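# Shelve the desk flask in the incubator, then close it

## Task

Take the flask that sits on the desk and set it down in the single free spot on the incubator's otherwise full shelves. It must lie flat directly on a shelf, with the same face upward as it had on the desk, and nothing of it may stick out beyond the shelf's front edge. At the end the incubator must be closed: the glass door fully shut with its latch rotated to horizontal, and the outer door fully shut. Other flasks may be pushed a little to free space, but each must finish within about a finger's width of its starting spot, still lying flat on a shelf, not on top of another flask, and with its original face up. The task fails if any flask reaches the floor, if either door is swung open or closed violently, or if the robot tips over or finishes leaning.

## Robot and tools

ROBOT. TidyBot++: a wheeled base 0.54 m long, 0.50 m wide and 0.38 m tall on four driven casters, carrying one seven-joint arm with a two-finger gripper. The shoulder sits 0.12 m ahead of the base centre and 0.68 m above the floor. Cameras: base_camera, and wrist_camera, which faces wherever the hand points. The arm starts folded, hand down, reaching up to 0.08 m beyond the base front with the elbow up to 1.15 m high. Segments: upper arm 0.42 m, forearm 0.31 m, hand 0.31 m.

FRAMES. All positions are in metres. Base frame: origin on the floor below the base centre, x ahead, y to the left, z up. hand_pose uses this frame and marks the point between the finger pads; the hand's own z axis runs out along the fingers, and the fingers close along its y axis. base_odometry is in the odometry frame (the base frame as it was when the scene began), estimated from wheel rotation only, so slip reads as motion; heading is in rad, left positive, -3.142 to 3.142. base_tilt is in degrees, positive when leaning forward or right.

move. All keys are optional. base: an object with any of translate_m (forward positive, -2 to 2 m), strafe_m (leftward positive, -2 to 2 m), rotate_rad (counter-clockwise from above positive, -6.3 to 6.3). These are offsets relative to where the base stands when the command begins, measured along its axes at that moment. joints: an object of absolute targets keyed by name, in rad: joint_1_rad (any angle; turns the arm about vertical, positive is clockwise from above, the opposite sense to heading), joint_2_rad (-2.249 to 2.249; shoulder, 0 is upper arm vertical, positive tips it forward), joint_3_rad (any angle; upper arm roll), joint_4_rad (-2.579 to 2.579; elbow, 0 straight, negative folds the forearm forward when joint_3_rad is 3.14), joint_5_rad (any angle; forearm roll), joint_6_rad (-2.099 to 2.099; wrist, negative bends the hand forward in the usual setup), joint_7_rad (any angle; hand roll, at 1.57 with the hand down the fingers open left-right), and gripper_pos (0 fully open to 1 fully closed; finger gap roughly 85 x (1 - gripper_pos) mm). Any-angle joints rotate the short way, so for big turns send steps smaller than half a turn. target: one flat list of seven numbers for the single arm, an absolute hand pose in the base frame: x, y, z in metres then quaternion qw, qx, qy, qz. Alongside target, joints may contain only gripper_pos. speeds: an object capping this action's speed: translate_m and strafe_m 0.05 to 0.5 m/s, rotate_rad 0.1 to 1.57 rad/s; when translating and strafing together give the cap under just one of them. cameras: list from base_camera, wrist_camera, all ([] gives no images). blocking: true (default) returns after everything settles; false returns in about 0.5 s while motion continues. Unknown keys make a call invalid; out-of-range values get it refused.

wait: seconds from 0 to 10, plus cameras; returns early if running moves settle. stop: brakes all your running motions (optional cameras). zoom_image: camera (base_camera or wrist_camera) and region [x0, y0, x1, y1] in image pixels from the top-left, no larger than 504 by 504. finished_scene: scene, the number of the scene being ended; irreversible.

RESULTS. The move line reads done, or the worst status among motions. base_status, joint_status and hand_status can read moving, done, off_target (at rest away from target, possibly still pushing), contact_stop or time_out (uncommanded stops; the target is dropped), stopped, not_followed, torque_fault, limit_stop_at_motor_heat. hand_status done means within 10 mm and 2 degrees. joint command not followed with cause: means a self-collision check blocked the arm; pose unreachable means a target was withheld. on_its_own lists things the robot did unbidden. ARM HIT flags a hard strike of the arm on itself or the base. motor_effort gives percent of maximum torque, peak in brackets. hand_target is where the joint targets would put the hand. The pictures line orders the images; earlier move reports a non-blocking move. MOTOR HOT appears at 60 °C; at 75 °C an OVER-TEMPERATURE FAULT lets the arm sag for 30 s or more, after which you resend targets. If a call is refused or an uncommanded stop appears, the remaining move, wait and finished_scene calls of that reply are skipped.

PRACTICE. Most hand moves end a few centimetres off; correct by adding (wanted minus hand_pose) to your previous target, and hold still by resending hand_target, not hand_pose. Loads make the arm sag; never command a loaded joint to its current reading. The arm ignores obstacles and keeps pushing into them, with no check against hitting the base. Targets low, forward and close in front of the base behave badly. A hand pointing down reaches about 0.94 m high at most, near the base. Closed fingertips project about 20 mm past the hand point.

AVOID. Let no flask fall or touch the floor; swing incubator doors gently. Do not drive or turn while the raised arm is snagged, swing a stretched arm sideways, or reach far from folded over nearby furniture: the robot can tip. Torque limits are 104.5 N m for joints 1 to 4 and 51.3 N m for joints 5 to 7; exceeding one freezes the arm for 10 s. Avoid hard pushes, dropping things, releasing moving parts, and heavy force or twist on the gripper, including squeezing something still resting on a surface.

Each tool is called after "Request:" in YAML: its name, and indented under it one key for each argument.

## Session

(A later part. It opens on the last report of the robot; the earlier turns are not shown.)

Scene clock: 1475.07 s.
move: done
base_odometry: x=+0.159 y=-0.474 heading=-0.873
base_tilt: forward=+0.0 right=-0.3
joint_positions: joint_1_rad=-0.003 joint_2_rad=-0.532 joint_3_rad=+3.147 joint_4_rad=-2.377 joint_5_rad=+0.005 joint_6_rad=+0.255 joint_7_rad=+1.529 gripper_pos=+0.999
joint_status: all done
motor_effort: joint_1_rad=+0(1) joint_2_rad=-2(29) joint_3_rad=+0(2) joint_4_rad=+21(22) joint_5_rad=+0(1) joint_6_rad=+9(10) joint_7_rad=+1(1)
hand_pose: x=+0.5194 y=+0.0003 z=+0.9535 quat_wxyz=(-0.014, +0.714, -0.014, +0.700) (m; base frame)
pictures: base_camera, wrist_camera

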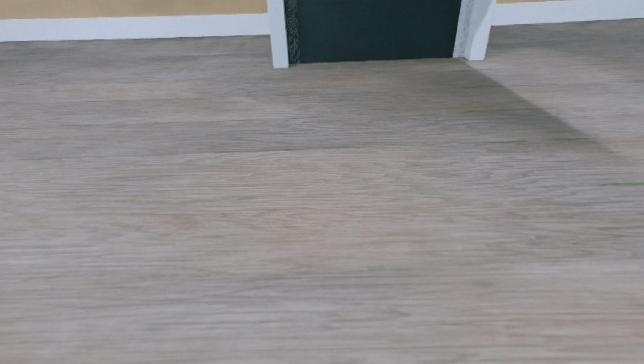

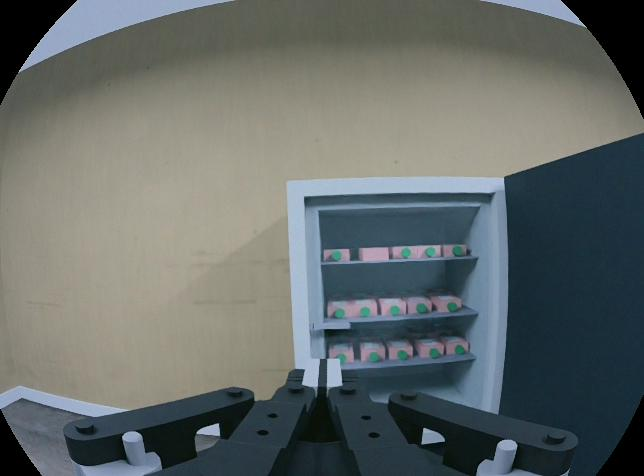

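Request:
move:
  base: {"translate_m": -0.45}
  cameras: []

Request:
move:
  base: {"strafe_m": -1.15}

Scene clock: 1488.93 s.
move: done
base_odometry: x=-0.130 y=-0.129 heading=-0.873
base_tilt: forward=+0.0 right=-0.3
base_status: done
joint_positions: joint_1_rad=-0.003 joint_2_rad=-0.547 joint_3_rad=+3.147 joint_4_rad=-2.381 joint_5_rad=+0.005 joint_6_rad=+0.251 joint_7_rad=+1.529 gripper_pos=+0.999
motor_effort: joint_1_rad=+0(2) joint_2_rad=-2(6) joint_3_rad=+0(2) joint_4_rad=+22(22) joint_5_rad=+1(1) joint_6_rad=+9(9) joint_7_rad=+1(1)
hand_pose: x=+0.5150 y=+0.0003 z=+0.9559 quat_wxyz=(-0.014, +0.711, -0.014, +0.703) (m; base frame)
pictures: none

Scene clock: 1492.07 s.
move: done
base_odometry: x=-1.012 y=-0.867 heading=-0.874
base_tilt: forward=+0.1 right=-0.3
base_status: done
joint_positions: joint_1_rad=-0.003 joint_2_rad=-0.547 joint_3_rad=+3.147 joint_4_rad=-2.381 joint_5_rad=+0.005 joint_6_rad=+0.250 joint_7_rad=+1.529 gripper_pos=+0.999
motor_effort: joint_1_rad=+0(1) joint_2_rad=-2(3) joint_3_rad=+0(2) joint_4_rad=+22(22) joint_5_rad=+0(1) joint_6_rad=+9(9) joint_7_rad=+0(1)
hand_pose: x=+0.5150 y=+0.0005 z=+0.9558 quat_wxyz=(-0.014, +0.711, -0.014, +0.703) (m; base frame)
pictures: base_camera, wrist_camera

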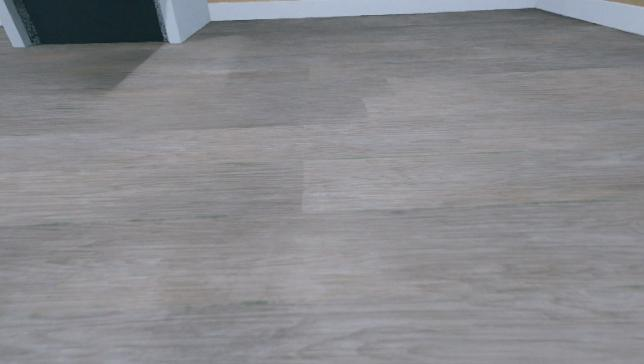

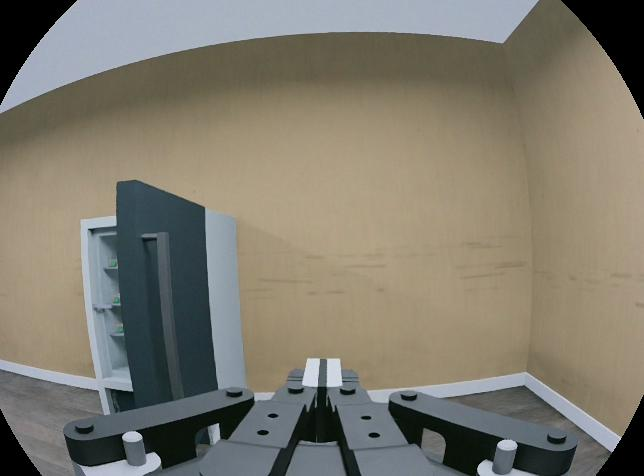

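Request:
move:
  base: {"translate_m": 0.85}
  speeds: {"translate_m": 0.3}
  cameras: []

Request:
move:
  base: {"strafe_m": 0.2}
  speeds: {"strafe_m": 0.15}

Scene clock: 1521.87 s.
move: done
base_odometry: x=-0.466 y=-1.519 heading=-0.874
base_tilt: forward=+0.0 right=-0.3
base_status: done
joint_positions: joint_1_rad=-0.003 joint_2_rad=-0.544 joint_3_rad=+3.147 joint_4_rad=-2.381 joint_5_rad=+0.005 joint_6_rad=+0.250 joint_7_rad=+1.529 gripper_pos=+0.999
motor_effort: joint_1_rad=+0(1) joint_2_rad=-2(5) joint_3_rad=+0(1) joint_4_rad=+22(23) joint_5_rad=+0(1) joint_6_rad=+9(9) joint_7_rad=+0(1)
hand_pose: x=+0.5159 y=+0.0005 z=+0.9539 quat_wxyz=(-0.014, +0.713, -0.014, +0.701) (m; base frame)
pictures: none

Scene clock: 1523.80 s.
move: done
base_odometry: x=-0.313 y=-1.391 heading=-0.874
base_tilt: forward=+0.0 right=-0.3
base_status: done
joint_positions: joint_1_rad=-0.003 joint_2_rad=-0.544 joint_3_rad=+3.146 joint_4_rad=-2.381 joint_5_rad=+0.005 joint_6_rad=+0.249 joint_7_rad=+1.529 gripper_pos=+0.999
motor_effort: joint_1_rad=+0(1) joint_2_rad=-2(3) joint_3_rad=+0(2) joint_4_rad=+21(22) joint_5_rad=+0(1) joint_6_rad=+9(9) joint_7_rad=+1(1)
hand_pose: x=+0.5159 y=+0.0009 z=+0.9538 quat_wxyz=(-0.014, +0.713, -0.013, +0.701) (m; base frame)
pictures: base_camera, wrist_camera

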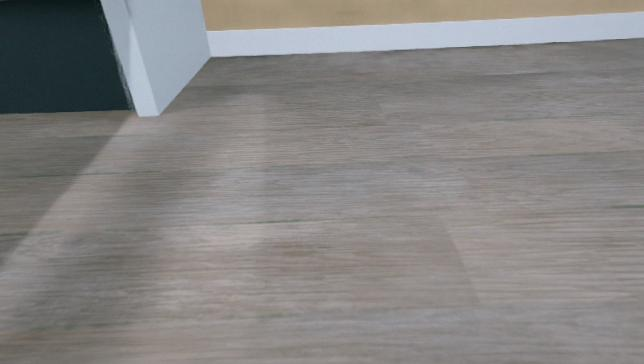

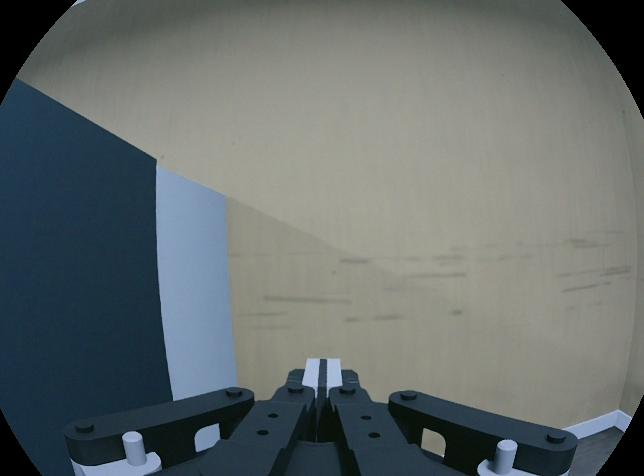

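Request:
move:
  base: {"translate_m": 0.08}
  speeds: {"translate_m": 0.2}
  cameras: []

Request:
move:
  base: {"strafe_m": 0.2}
  speeds: {"strafe_m": 0.1}

Scene clock: 1533.47 s.
move: done
base_odometry: x=-0.261 y=-1.452 heading=-0.874
base_tilt: forward=+0.1 right=-0.3
base_status: done
joint_positions: joint_1_rad=-0.003 joint_2_rad=-0.539 joint_3_rad=+3.146 joint_4_rad=-2.381 joint_5_rad=+0.005 joint_6_rad=+0.249 joint_7_rad=+1.529 gripper_pos=+0.999
motor_effort: joint_1_rad=+0(1) joint_2_rad=-2(5) joint_3_rad=+0(1) joint_4_rad=+22(22) joint_5_rad=+0(1) joint_6_rad=+9(10) joint_7_rad=+1(1)
hand_pose: x=+0.5171 y=+0.0009 z=+0.9516 quat_wxyz=(-0.014, +0.715, -0.013, +0.699) (m; base frame)
pictures: none

Scene clock: 1536.00 s.
move: done
base_odometry: x=-0.108 y=-1.324 heading=-0.874
base_tilt: forward=+0.1 right=-0.3
base_status: done
joint_positions: joint_1_rad=+0.000 joint_2_rad=-0.539 joint_3_rad=+3.146 joint_4_rad=-2.382 joint_5_rad=+0.005 joint_6_rad=+0.249 joint_7_rad=+1.529 gripper_pos=+0.999
motor_effort: joint_1_rad=+0(4) joint_2_rad=-2(3) joint_3_rad=+0(6) joint_4_rad=+22(22) joint_5_rad=+1(1) joint_6_rad=+9(9) joint_7_rad=+1(1)
hand_pose: x=+0.5170 y=-0.0003 z=+0.9516 quat_wxyz=(-0.013, +0.715, -0.015, +0.699) (m; base frame)
pictures: base_camera, wrist_camera

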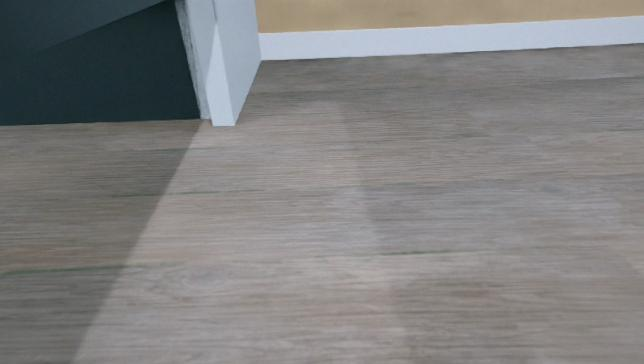

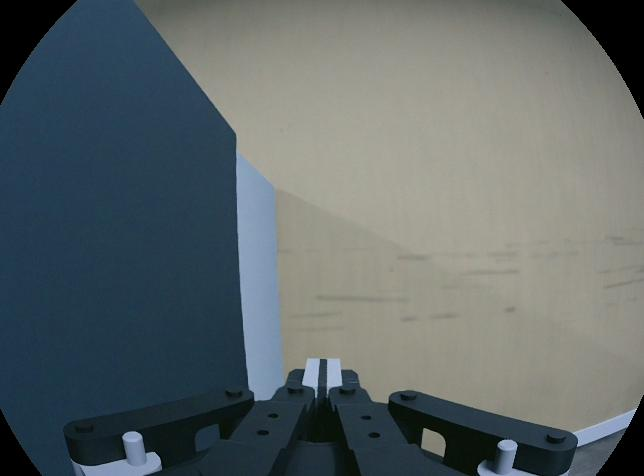

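Request:
move:
  base: {"translate_m": 0.02, "strafe_m": 0.12}
  speeds: {"strafe_m": 0.1}

Scene clock: 1541.10 s.
move: done
base_odometry: x=-0.003 y=-1.262 heading=-0.873
base_tilt: forward=-0.1 right=-0.3
base_status: done
joint_positions: joint_1_rad=+0.000 joint_2_rad=-0.539 joint_3_rad=+3.146 joint_4_rad=-2.382 joint_5_rad=+0.005 joint_6_rad=+0.249 joint_7_rad=+1.529 gripper_pos=+0.999
motor_effort: joint_1_rad=-1(1) joint_2_rad=-2(6) joint_3_rad=+0(2) joint_4_rad=+21(22) joint_5_rad=+0(1) joint_6_rad=+9(9) joint_7_rad=+0(1)
hand_pose: x=+0.5171 y=-0.0002 z=+0.9511 quat_wxyz=(-0.013, +0.715, -0.014, +0.699) (m; base frame)
pictures: base_camera, wrist_camera

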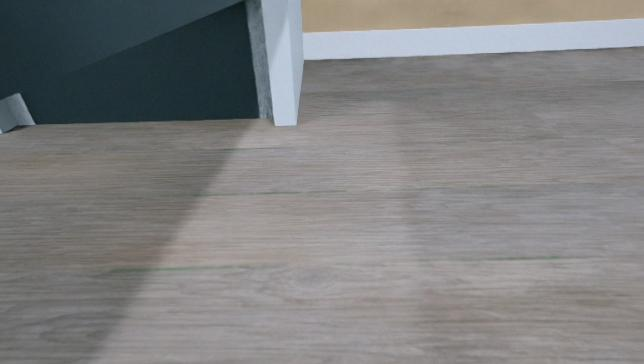

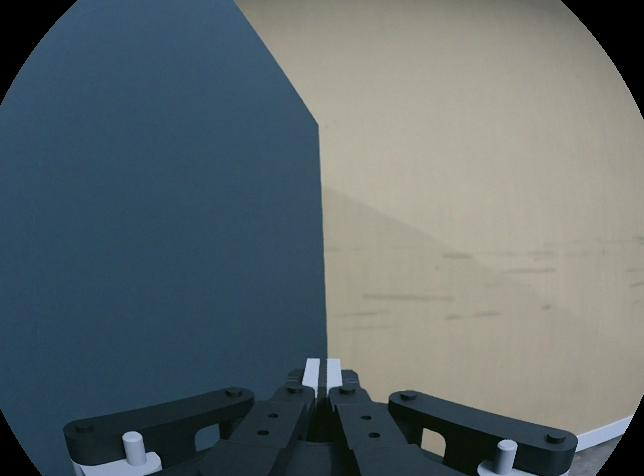

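Request:
move:
  base: {"translate_m": 0.05, "strafe_m": 0.18}
  speeds: {"strafe_m": 0.1}

Scene clock: 1556.83 s.
move: done
base_odometry: x=+0.167 y=-1.185 heading=-0.873
base_tilt: forward=+0.0 right=-0.5
base_status: done
joint_positions: joint_1_rad=+0.005 joint_2_rad=-0.544 joint_3_rad=+3.150 joint_4_rad=-2.384 joint_5_rad=+0.005 joint_6_rad=+0.249 joint_7_rad=+1.529 gripper_pos=+0.999
motor_effort: joint_1_rad=+0(5) joint_2_rad=-2(5) joint_3_rad=-1(7) joint_4_rad=+22(23) joint_5_rad=+0(1) joint_6_rad=+9(10) joint_7_rad=+0(1)
hand_pose: x=+0.5157 y=-0.0044 z=+0.9518 quat_wxyz=(-0.010, +0.714, -0.018, +0.700) (m; base frame)
pictures: base_camera, wrist_camera

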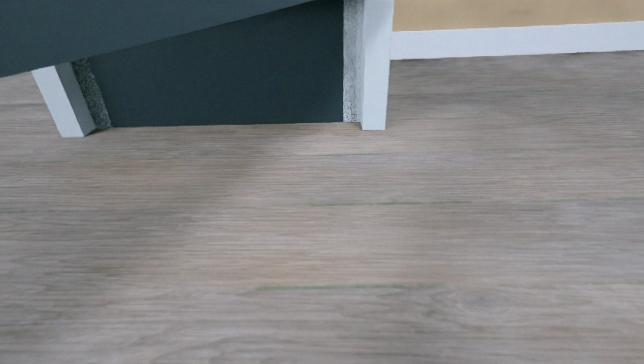

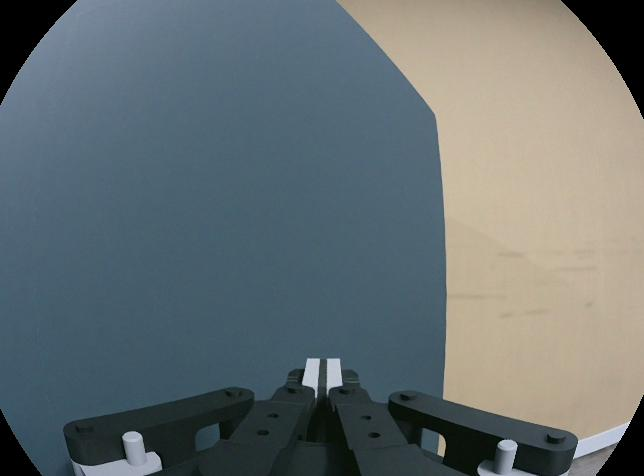

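Request:
move:
  base: {"strafe_m": -0.06}
  speeds: {"strafe_m": 0.1}
  cameras: []

Request:
move:
  base: {"translate_m": -0.27}
  speeds: {"translate_m": 0.2}
  cameras: []

Request:
move:
  joints: {"joint_1_rad": 0.0, "joint_2_rad": 0.1, "joint_3_rad": 3.1416, "joint_4_rad": -1.93, "joint_6_rad": 0.48}

Scene clock: 1583.20 s.
move: done
base_odometry: x=+0.121 y=-1.223 heading=-0.873
base_tilt: forward=+0.1 right=-0.2
base_status: done
joint_positions: joint_1_rad=+0.005 joint_2_rad=-0.544 joint_3_rad=+3.149 joint_4_rad=-2.384 joint_5_rad=+0.005 joint_6_rad=+0.248 joint_7_rad=+1.529 gripper_pos=+0.999
motor_effort: joint_1_rad=+0(1) joint_2_rad=-2(3) joint_3_rad=+0(3) joint_4_rad=+22(22) joint_5_rad=+0(1) joint_6_rad=+9(9) joint_7_rad=+1(1)
hand_pose: x=+0.5157 y=-0.0039 z=+0.9518 quat_wxyz=(-0.010, +0.714, -0.018, +0.700) (m; base frame)
pictures: none

Scene clock: 1585.23 s.
move: done
base_odometry: x=-0.052 y=-1.016 heading=-0.873
base_tilt: forward=-0.1 right=-0.3
base_status: done
joint_positions: joint_1_rad=+0.005 joint_2_rad=-0.546 joint_3_rad=+3.149 joint_4_rad=-2.384 joint_5_rad=+0.005 joint_6_rad=+0.248 joint_7_rad=+1.529 gripper_pos=+0.999
motor_effort: joint_1_rad=+0(1) joint_2_rad=-2(6) joint_3_rad=+0(1) joint_4_rad=+21(23) joint_5_rad=+0(1) joint_6_rad=+9(10) joint_7_rad=+1(1)
hand_pose: x=+0.5152 y=-0.0039 z=+0.9525 quat_wxyz=(-0.010, +0.714, -0.018, +0.700) (m; base frame)
pictures: none

Scene clock: 1587.13 s.
move: done
base_odometry: x=-0.052 y=-1.016 heading=-0.873
base_tilt: forward=+0.0 right=-0.3
joint_positions: joint_1_rad=+0.005 joint_2_rad=+0.098 joint_3_rad=+3.149 joint_4_rad=-1.950 joint_5_rad=+0.005 joint_6_rad=+0.428 joint_7_rad=+1.529 gripper_pos=+0.999
joint_status: all done
motor_effort: joint_1_rad=-1(2) joint_2_rad=-24(26) joint_3_rad=-1(2) joint_4_rad=+20(23) joint_5_rad=+0(1) joint_6_rad=+9(10) joint_7_rad=+0(1)
hand_pose: x=+0.7505 y=-0.0058 z=+0.9409 quat_wxyz=(-0.009, +0.724, -0.017, +0.689) (m; base frame)
pictures: base_camera, wrist_camera

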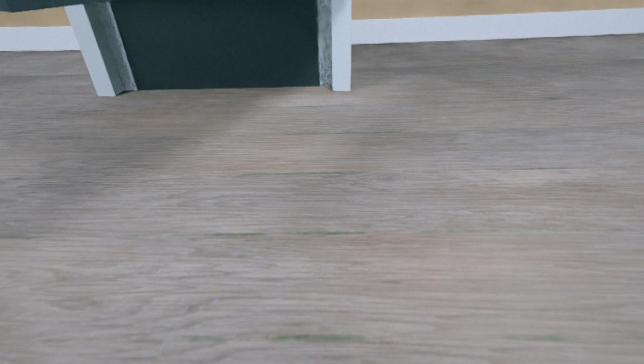

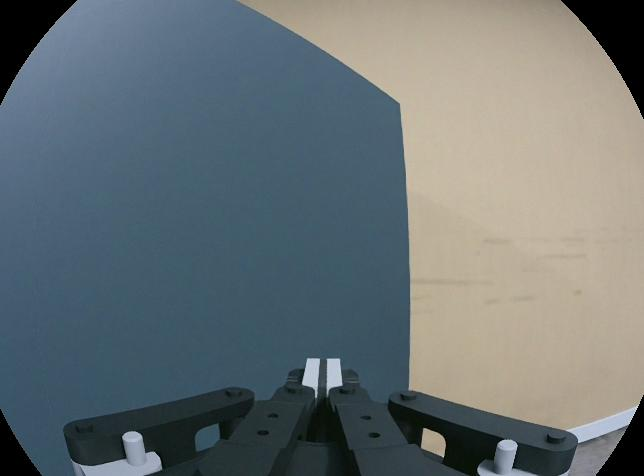

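Request:
move:
  base: {"translate_m": 0.05, "strafe_m": 0.14}
  speeds: {"strafe_m": 0.1}

Request:
move:
  base: {"translate_m": 0.1, "strafe_m": 0.12}
  speeds: {"strafe_m": 0.08}

Scene clock: 1606.57 s.
move: done
base_odometry: x=+0.087 y=-0.965 heading=-0.873
base_tilt: forward=+0.1 right=-0.3
base_status: done
joint_positions: joint_1_rad=+0.001 joint_2_rad=+0.098 joint_3_rad=+3.146 joint_4_rad=-1.947 joint_5_rad=+0.005 joint_6_rad=+0.431 joint_7_rad=+1.529 gripper_pos=+0.999
motor_effort: joint_1_rad=+0(6) joint_2_rad=-24(26) joint_3_rad=+0(6) joint_4_rad=+20(23) joint_5_rad=+0(2) joint_6_rad=+9(10) joint_7_rad=+1(1)
hand_pose: x=+0.7509 y=-0.0012 z=+0.9432 quat_wxyz=(-0.011, +0.722, -0.014, +0.691) (m; base frame)
pictures: base_camera, wrist_camera

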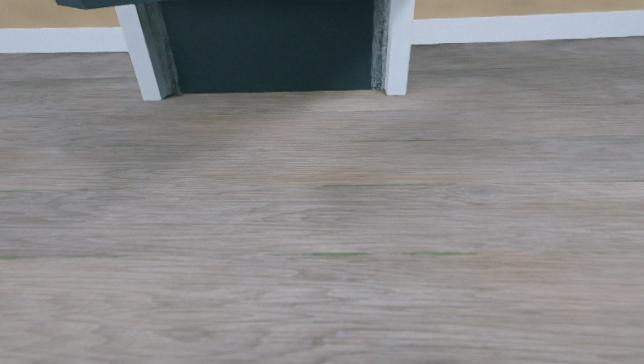

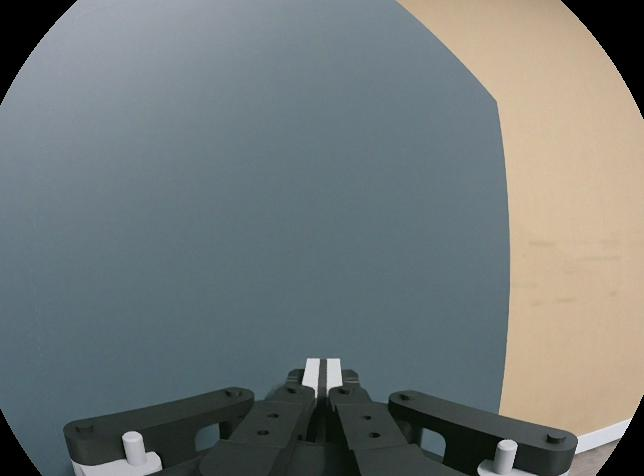

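Scene clock: 1609.03 s.
move: done
base_odometry: x=+0.244 y=-0.964 heading=-0.873
base_tilt: forward=+0.0 right=-0.3
base_status: done
joint_positions: joint_1_rad=+0.004 joint_2_rad=+0.100 joint_3_rad=+3.147 joint_4_rad=-1.946 joint_5_rad=+0.005 joint_6_rad=+0.432 joint_7_rad=+1.529 gripper_pos=+0.999
motor_effort: joint_1_rad=+0(5) joint_2_rad=-24(26) joint_3_rad=+0(5) joint_4_rad=+21(23) joint_5_rad=+0(2) joint_6_rad=+9(10) joint_7_rad=+1(1)
hand_pose: x=+0.7516 y=-0.0039 z=+0.9438 quat_wxyz=(-0.010, +0.722, -0.016, +0.692) (m; base frame)
pictures: base_camera, wrist_camera

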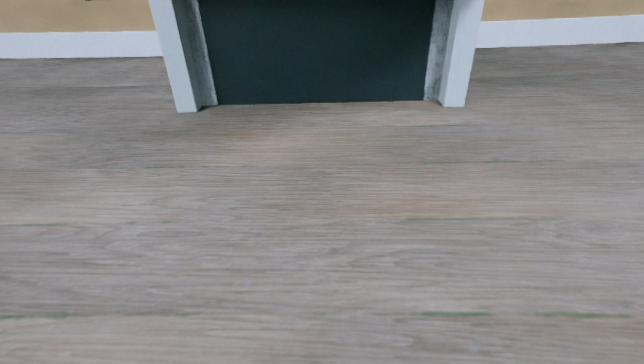

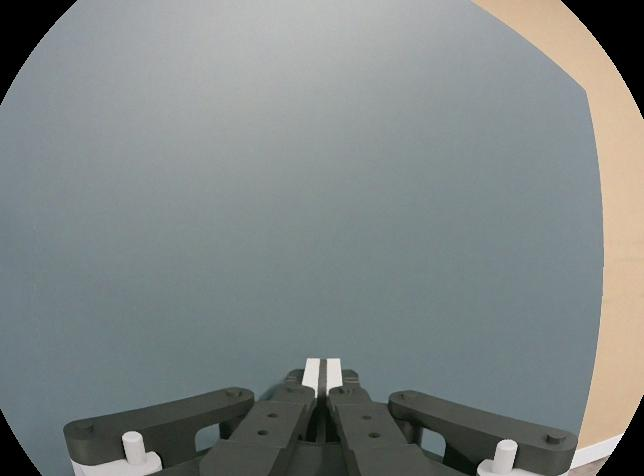

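Request:
move:
  base: {"translate_m": 0.1, "strafe_m": 0.04}
  speeds: {"translate_m": 0.08}
  cameras: ["wrist_camera"]

Request:
move:
  base: {"translate_m": 0.05}
  speeds: {"translate_m": 0.06}

Scene clock: 1619.37 s.
move: done
base_odometry: x=+0.339 y=-1.015 heading=-0.873
base_tilt: forward=+0.0 right=-0.4
base_status: done
joint_positions: joint_1_rad=+0.005 joint_2_rad=+0.102 joint_3_rad=+3.147 joint_4_rad=-1.942 joint_5_rad=+0.005 joint_6_rad=+0.433 joint_7_rad=+1.529 gripper_pos=+0.999
motor_effort: joint_1_rad=+0(3) joint_2_rad=-24(26) joint_3_rad=-1(4) joint_4_rad=+20(25) joint_5_rad=+0(1) joint_6_rad=+9(10) joint_7_rad=+0(1)
hand_pose: x=+0.7529 y=-0.0042 z=+0.9445 quat_wxyz=(-0.010, +0.721, -0.016, +0.693) (m; base frame)
pictures: wrist_camera

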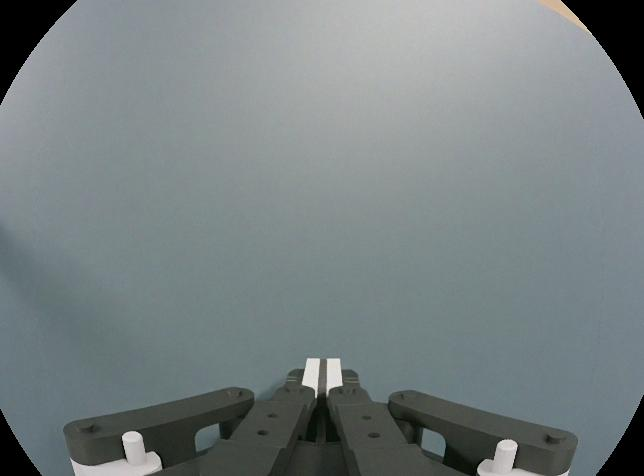

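Scene clock: 1620.70 s.
move: done
base_odometry: x=+0.371 y=-1.053 heading=-0.873
base_tilt: forward=+0.0 right=-0.3
base_status: done
joint_positions: joint_1_rad=+0.005 joint_2_rad=+0.101 joint_3_rad=+3.147 joint_4_rad=-1.941 joint_5_rad=+0.005 joint_6_rad=+0.434 joint_7_rad=+1.529 gripper_pos=+0.999
motor_effort: joint_1_rad=+0(1) joint_2_rad=-24(28) joint_3_rad=-1(2) joint_4_rad=+20(25) joint_5_rad=+0(1) joint_6_rad=+9(10) joint_7_rad=+0(1)
hand_pose: x=+0.7528 y=-0.0042 z=+0.9458 quat_wxyz=(-0.010, +0.720, -0.016, +0.694) (m; base frame)
pictures: base_camera, wrist_camera

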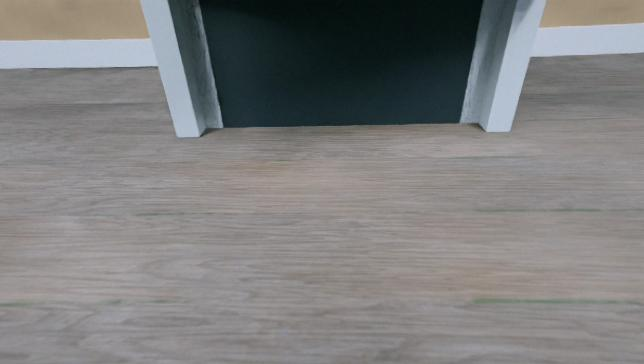

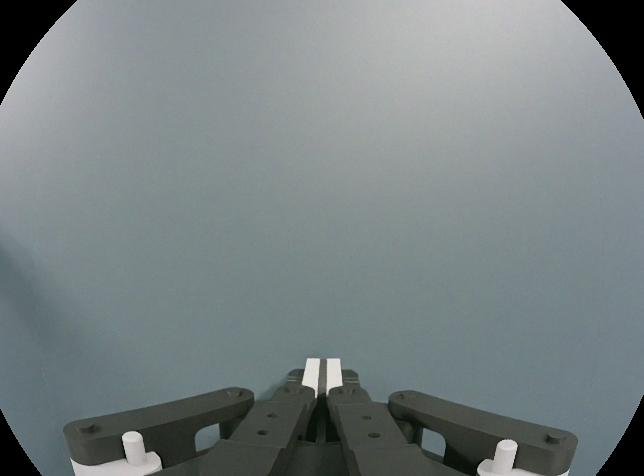

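Continue slowly until resistance.

Request:
move:
  base: {"translate_m": 0.04}
  speeds: {"translate_m": 0.06}
  cameras: []

Request:
move:
  base: {"translate_m": 0.03}
  speeds: {"translate_m": 0.05}
  cameras: ["base_camera"]

Request:
move:
  base: {"translate_m": 0.02}
  speeds: {"translate_m": 0.05}
  cameras: ["base_camera"]

Scene clock: 1627.40 s.
move: done
base_odometry: x=+0.397 y=-1.084 heading=-0.872
base_tilt: forward=+0.1 right=-0.4
base_status: done
joint_positions: joint_1_rad=+0.005 joint_2_rad=+0.106 joint_3_rad=+3.147 joint_4_rad=-1.938 joint_5_rad=+0.005 joint_6_rad=+0.435 joint_7_rad=+1.529 gripper_pos=+0.999
motor_effort: joint_1_rad=+0(2) joint_2_rad=-24(26) joint_3_rad=+0(2) joint_4_rad=+20(26) joint_5_rad=+0(1) joint_6_rad=+9(10) joint_7_rad=+0(1)
hand_pose: x=+0.7545 y=-0.0041 z=+0.9451 quat_wxyz=(-0.010, +0.720, -0.016, +0.693) (m; base frame)
pictures: none

Scene clock: 1628.47 s.
move: done
base_odometry: x=+0.416 y=-1.106 heading=-0.872
base_tilt: forward=+0.0 right=-0.3
base_status: done
joint_positions: joint_1_rad=+0.005 joint_2_rad=+0.104 joint_3_rad=+3.147 joint_4_rad=-1.939 joint_5_rad=+0.005 joint_6_rad=+0.435 joint_7_rad=+1.529 gripper_pos=+0.999
motor_effort: joint_1_rad=+0(2) joint_2_rad=-24(28) joint_3_rad=-1(2) joint_4_rad=+20(25) joint_5_rad=+0(1) joint_6_rad=+9(10) joint_7_rad=+0(1)
hand_pose: x=+0.7537 y=-0.0041 z=+0.9463 quat_wxyz=(-0.010, +0.720, -0.016, +0.694) (m; base frame)
pictures: base_camera

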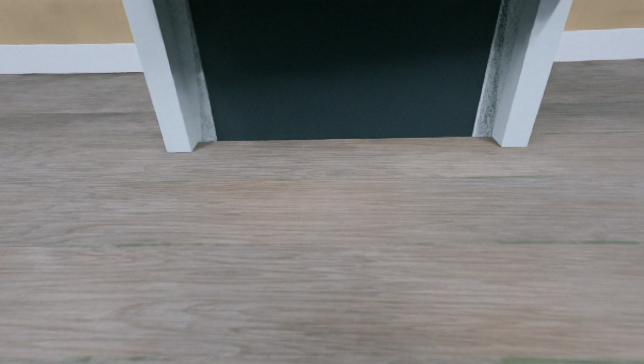

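Scene clock: 1629.33 s.
move: done
base_odometry: x=+0.429 y=-1.122 heading=-0.872
base_tilt: forward=+0.1 right=-0.3
base_status: done
joint_positions: joint_1_rad=+0.005 joint_2_rad=+0.104 joint_3_rad=+3.147 joint_4_rad=-1.939 joint_5_rad=+0.005 joint_6_rad=+0.435 joint_7_rad=+1.529 gripper_pos=+0.999
motor_effort: joint_1_rad=+0(1) joint_2_rad=-24(28) joint_3_rad=-1(2) joint_4_rad=+20(21) joint_5_rad=+0(1) joint_6_rad=+9(10) joint_7_rad=+0(1)
hand_pose: x=+0.7538 y=-0.0041 z=+0.9463 quat_wxyz=(-0.010, +0.720, -0.016, +0.694) (m; base frame)
pictures: base_camera

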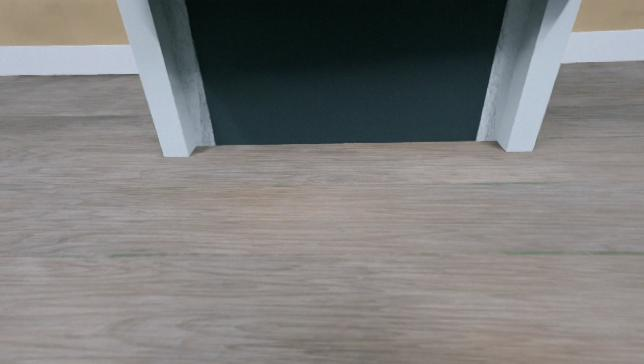

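Request:
move:
  base: {"translate_m": 0.02}
  speeds: {"translate_m": 0.05}
  cameras: []

Request:
move:
  base: {"translate_m": 0.02}
  speeds: {"translate_m": 0.05}
  cameras: ["base_camera", "wrist_camera"]

Scene clock: 1637.80 s.
move: done
base_odometry: x=+0.442 y=-1.137 heading=-0.872
base_tilt: forward=+0.1 right=-0.3
base_status: done
joint_positions: joint_1_rad=+0.005 joint_2_rad=+0.101 joint_3_rad=+3.147 joint_4_rad=-1.940 joint_5_rad=+0.005 joint_6_rad=+0.436 joint_7_rad=+1.529 gripper_pos=+0.999
motor_effort: joint_1_rad=+0(1) joint_2_rad=-24(27) joint_3_rad=+0(1) joint_4_rad=+20(25) joint_5_rad=+1(1) joint_6_rad=+9(11) joint_7_rad=+0(1)
hand_pose: x=+0.7530 y=-0.0040 z=+0.9474 quat_wxyz=(-0.010, +0.719, -0.016, +0.695) (m; base frame)
pictures: none

Scene clock: 1638.70 s.
move: done
base_odometry: x=+0.455 y=-1.152 heading=-0.872
base_tilt: forward=+0.1 right=-0.3
base_status: done
joint_positions: joint_1_rad=+0.005 joint_2_rad=+0.079 joint_3_rad=+3.147 joint_4_rad=-1.963 joint_5_rad=+0.005 joint_6_rad=+0.436 joint_7_rad=+1.529 gripper_pos=+0.999
motor_effort: joint_1_rad=+0(1) joint_2_rad=-18(25) joint_3_rad=-1(1) joint_4_rad=+25(29) joint_5_rad=+0(1) joint_6_rad=+11(12) joint_7_rad=+1(1)
hand_pose: x=+0.7433 y=-0.0040 z=+0.9474 quat_wxyz=(-0.010, +0.719, -0.016, +0.694) (m; base frame)
pictures: base_camera, wrist_camera

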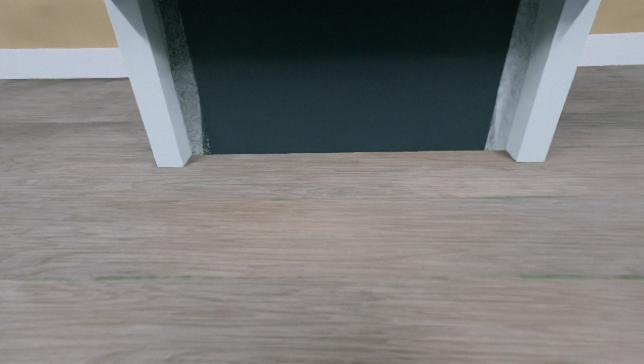

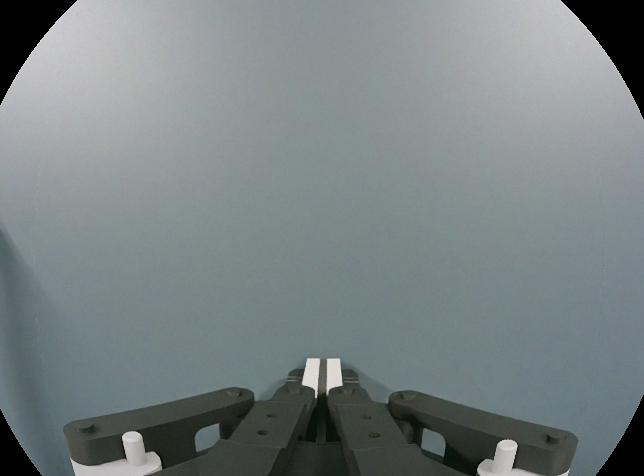

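Resistance reached: the door is shut. One more small push, then back off and check.

Request:
move:
  base: {"translate_m": 0.012}
  speeds: {"translate_m": 0.05}
  cameras: []

Request:
move:
  base: {"translate_m": -0.6}
  speeds: {"translate_m": 0.3}
  cameras: []

Request:
move:
  base: {"strafe_m": 0.3}
  joints: {"joint_2_rad": -0.545, "joint_4_rad": -2.39, "joint_6_rad": 0.2}

Request:
zoom_image:
  camera: "wrist_camera"
  region: [180, 100, 640, 440]

Scene clock: 1647.90 s.
move: done
base_odometry: x=+0.463 y=-1.161 heading=-0.871
base_tilt: forward=+0.0 right=-0.3
base_status: done
joint_positions: joint_1_rad=+0.005 joint_2_rad=+0.053 joint_3_rad=+3.147 joint_4_rad=-1.991 joint_5_rad=+0.005 joint_6_rad=+0.436 joint_7_rad=+1.529 gripper_pos=+0.999
motor_effort: joint_1_rad=-1(2) joint_2_rad=-12(19) joint_3_rad=-1(3) joint_4_rad=+31(34) joint_5_rad=+1(1) joint_6_rad=+13(13) joint_7_rad=+1(1)
hand_pose: x=+0.7322 y=-0.0040 z=+0.9473 quat_wxyz=(-0.010, +0.720, -0.016, +0.694) (m; base frame)
pictures: none

Scene clock: 1650.77 s.
move: done
base_odometry: x=+0.076 y=-0.702 heading=-0.871
base_tilt: forward=+0.0 right=-0.3
base_status: done
joint_positions: joint_1_rad=+0.003 joint_2_rad=+0.105 joint_3_rad=+3.146 joint_4_rad=-1.934 joint_5_rad=+0.005 joint_6_rad=+0.444 joint_7_rad=+1.529 gripper_pos=+0.999
motor_effort: joint_1_rad=-1(3) joint_2_rad=-24(28) joint_3_rad=+0(3) joint_4_rad=+21(30) joint_5_rad=+0(1) joint_6_rad=+9(11) joint_7_rad=+1(1)
hand_pose: x=+0.7549 y=-0.0030 z=+0.9505 quat_wxyz=(-0.010, +0.716, -0.015, +0.698) (m; base frame)
pictures: none

Scene clock: 1652.67 s.
move: done
base_odometry: x=+0.306 y=-0.508 heading=-0.871
base_tilt: forward=+0.0 right=-0.3
base_status: done
joint_positions: joint_1_rad=+0.000 joint_2_rad=-0.532 joint_3_rad=+3.141 joint_4_rad=-2.379 joint_5_rad=+0.005 joint_6_rad=+0.255 joint_7_rad=+1.529 gripper_pos=+0.999
joint_status: all done
motor_effort: joint_1_rad=+0(4) joint_2_rad=-2(26) joint_3_rad=+0(4) joint_4_rad=+22(23) joint_5_rad=+0(1) joint_6_rad=+9(10) joint_7_rad=+0(1)
hand_pose: x=+0.5194 y=+0.0017 z=+0.9519 quat_wxyz=(-0.013, +0.715, -0.012, +0.699) (m; base frame)
pictures: base_camera, wrist_camera

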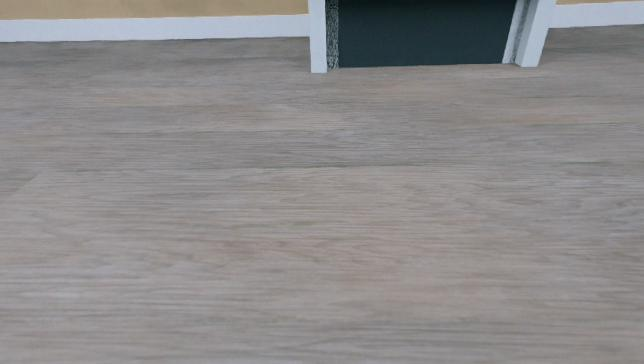

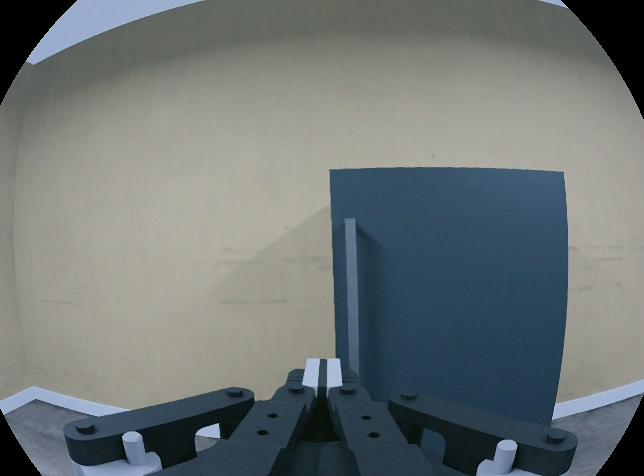

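Scaled by 1.096.

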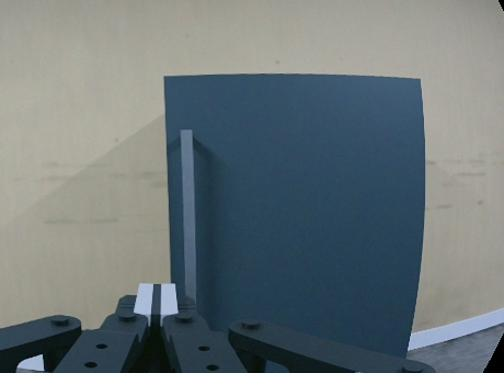

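Request:
move:
  base: {"strafe_m": 0.75, "translate_m": 0.2}
  cameras: []

Request:
move:
  base: {"rotate_rad": -0.7}

Request:
zoom_image:
  camera: "wrist_camera"
  region: [180, 100, 500, 400]

Scene clock: 1660.53 s.
move: done
base_odometry: x=+1.009 y=-0.178 heading=-0.871
base_tilt: forward=+0.1 right=-0.3
base_status: done
joint_positions: joint_1_rad=+0.000 joint_2_rad=-0.532 joint_3_rad=+3.141 joint_4_rad=-2.379 joint_5_rad=+0.005 joint_6_rad=+0.253 joint_7_rad=+1.529 gripper_pos=+0.999
motor_effort: joint_1_rad=+0(1) joint_2_rad=-3(3) joint_3_rad=+0(2) joint_4_rad=+22(22) joint_5_rad=+0(1) joint_6_rad=+9(9) joint_7_rad=+0(1)
hand_pose: x=+0.5192 y=+0.0017 z=+0.9513 quat_wxyz=(-0.013, +0.715, -0.012, +0.699) (m; base frame)
pictures: none

Scene clock: 1662.17 s.
move: done
base_odometry: x=+1.009 y=-0.178 heading=-1.571
base_tilt: forward=+0.0 right=-0.3
base_status: done
joint_positions: joint_1_rad=+0.000 joint_2_rad=-0.532 joint_3_rad=+3.141 joint_4_rad=-2.379 joint_5_rad=+0.005 joint_6_rad=+0.252 joint_7_rad=+1.529 gripper_pos=+0.999
motor_effort: joint_1_rad=-1(2) joint_2_rad=-2(3) joint_3_rad=+0(2) joint_4_rad=+22(22) joint_5_rad=+0(1) joint_6_rad=+9(9) joint_7_rad=+1(1)
hand_pose: x=+0.5192 y=+0.0016 z=+0.9513 quat_wxyz=(-0.013, +0.715, -0.013, +0.699) (m; base frame)
pictures: base_camera, wrist_camera

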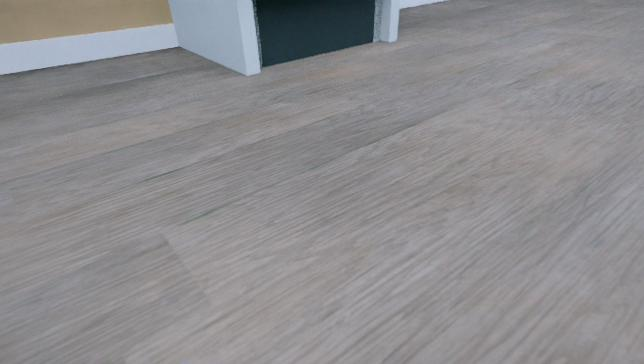

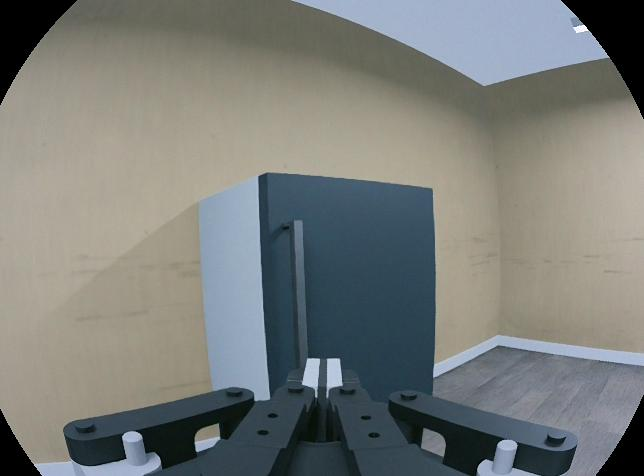

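Scaled by 1.575.

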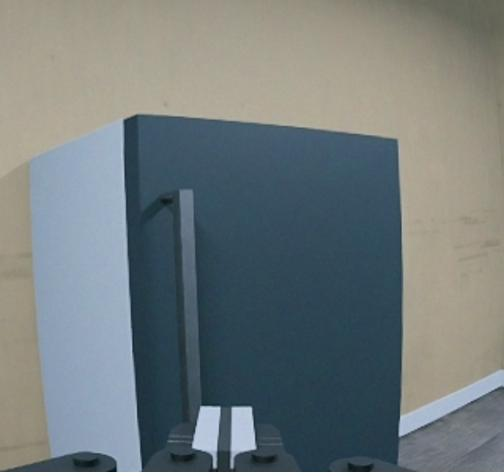

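Request:
finished_scene:
  scene: 1

The scene is finished: the task was done.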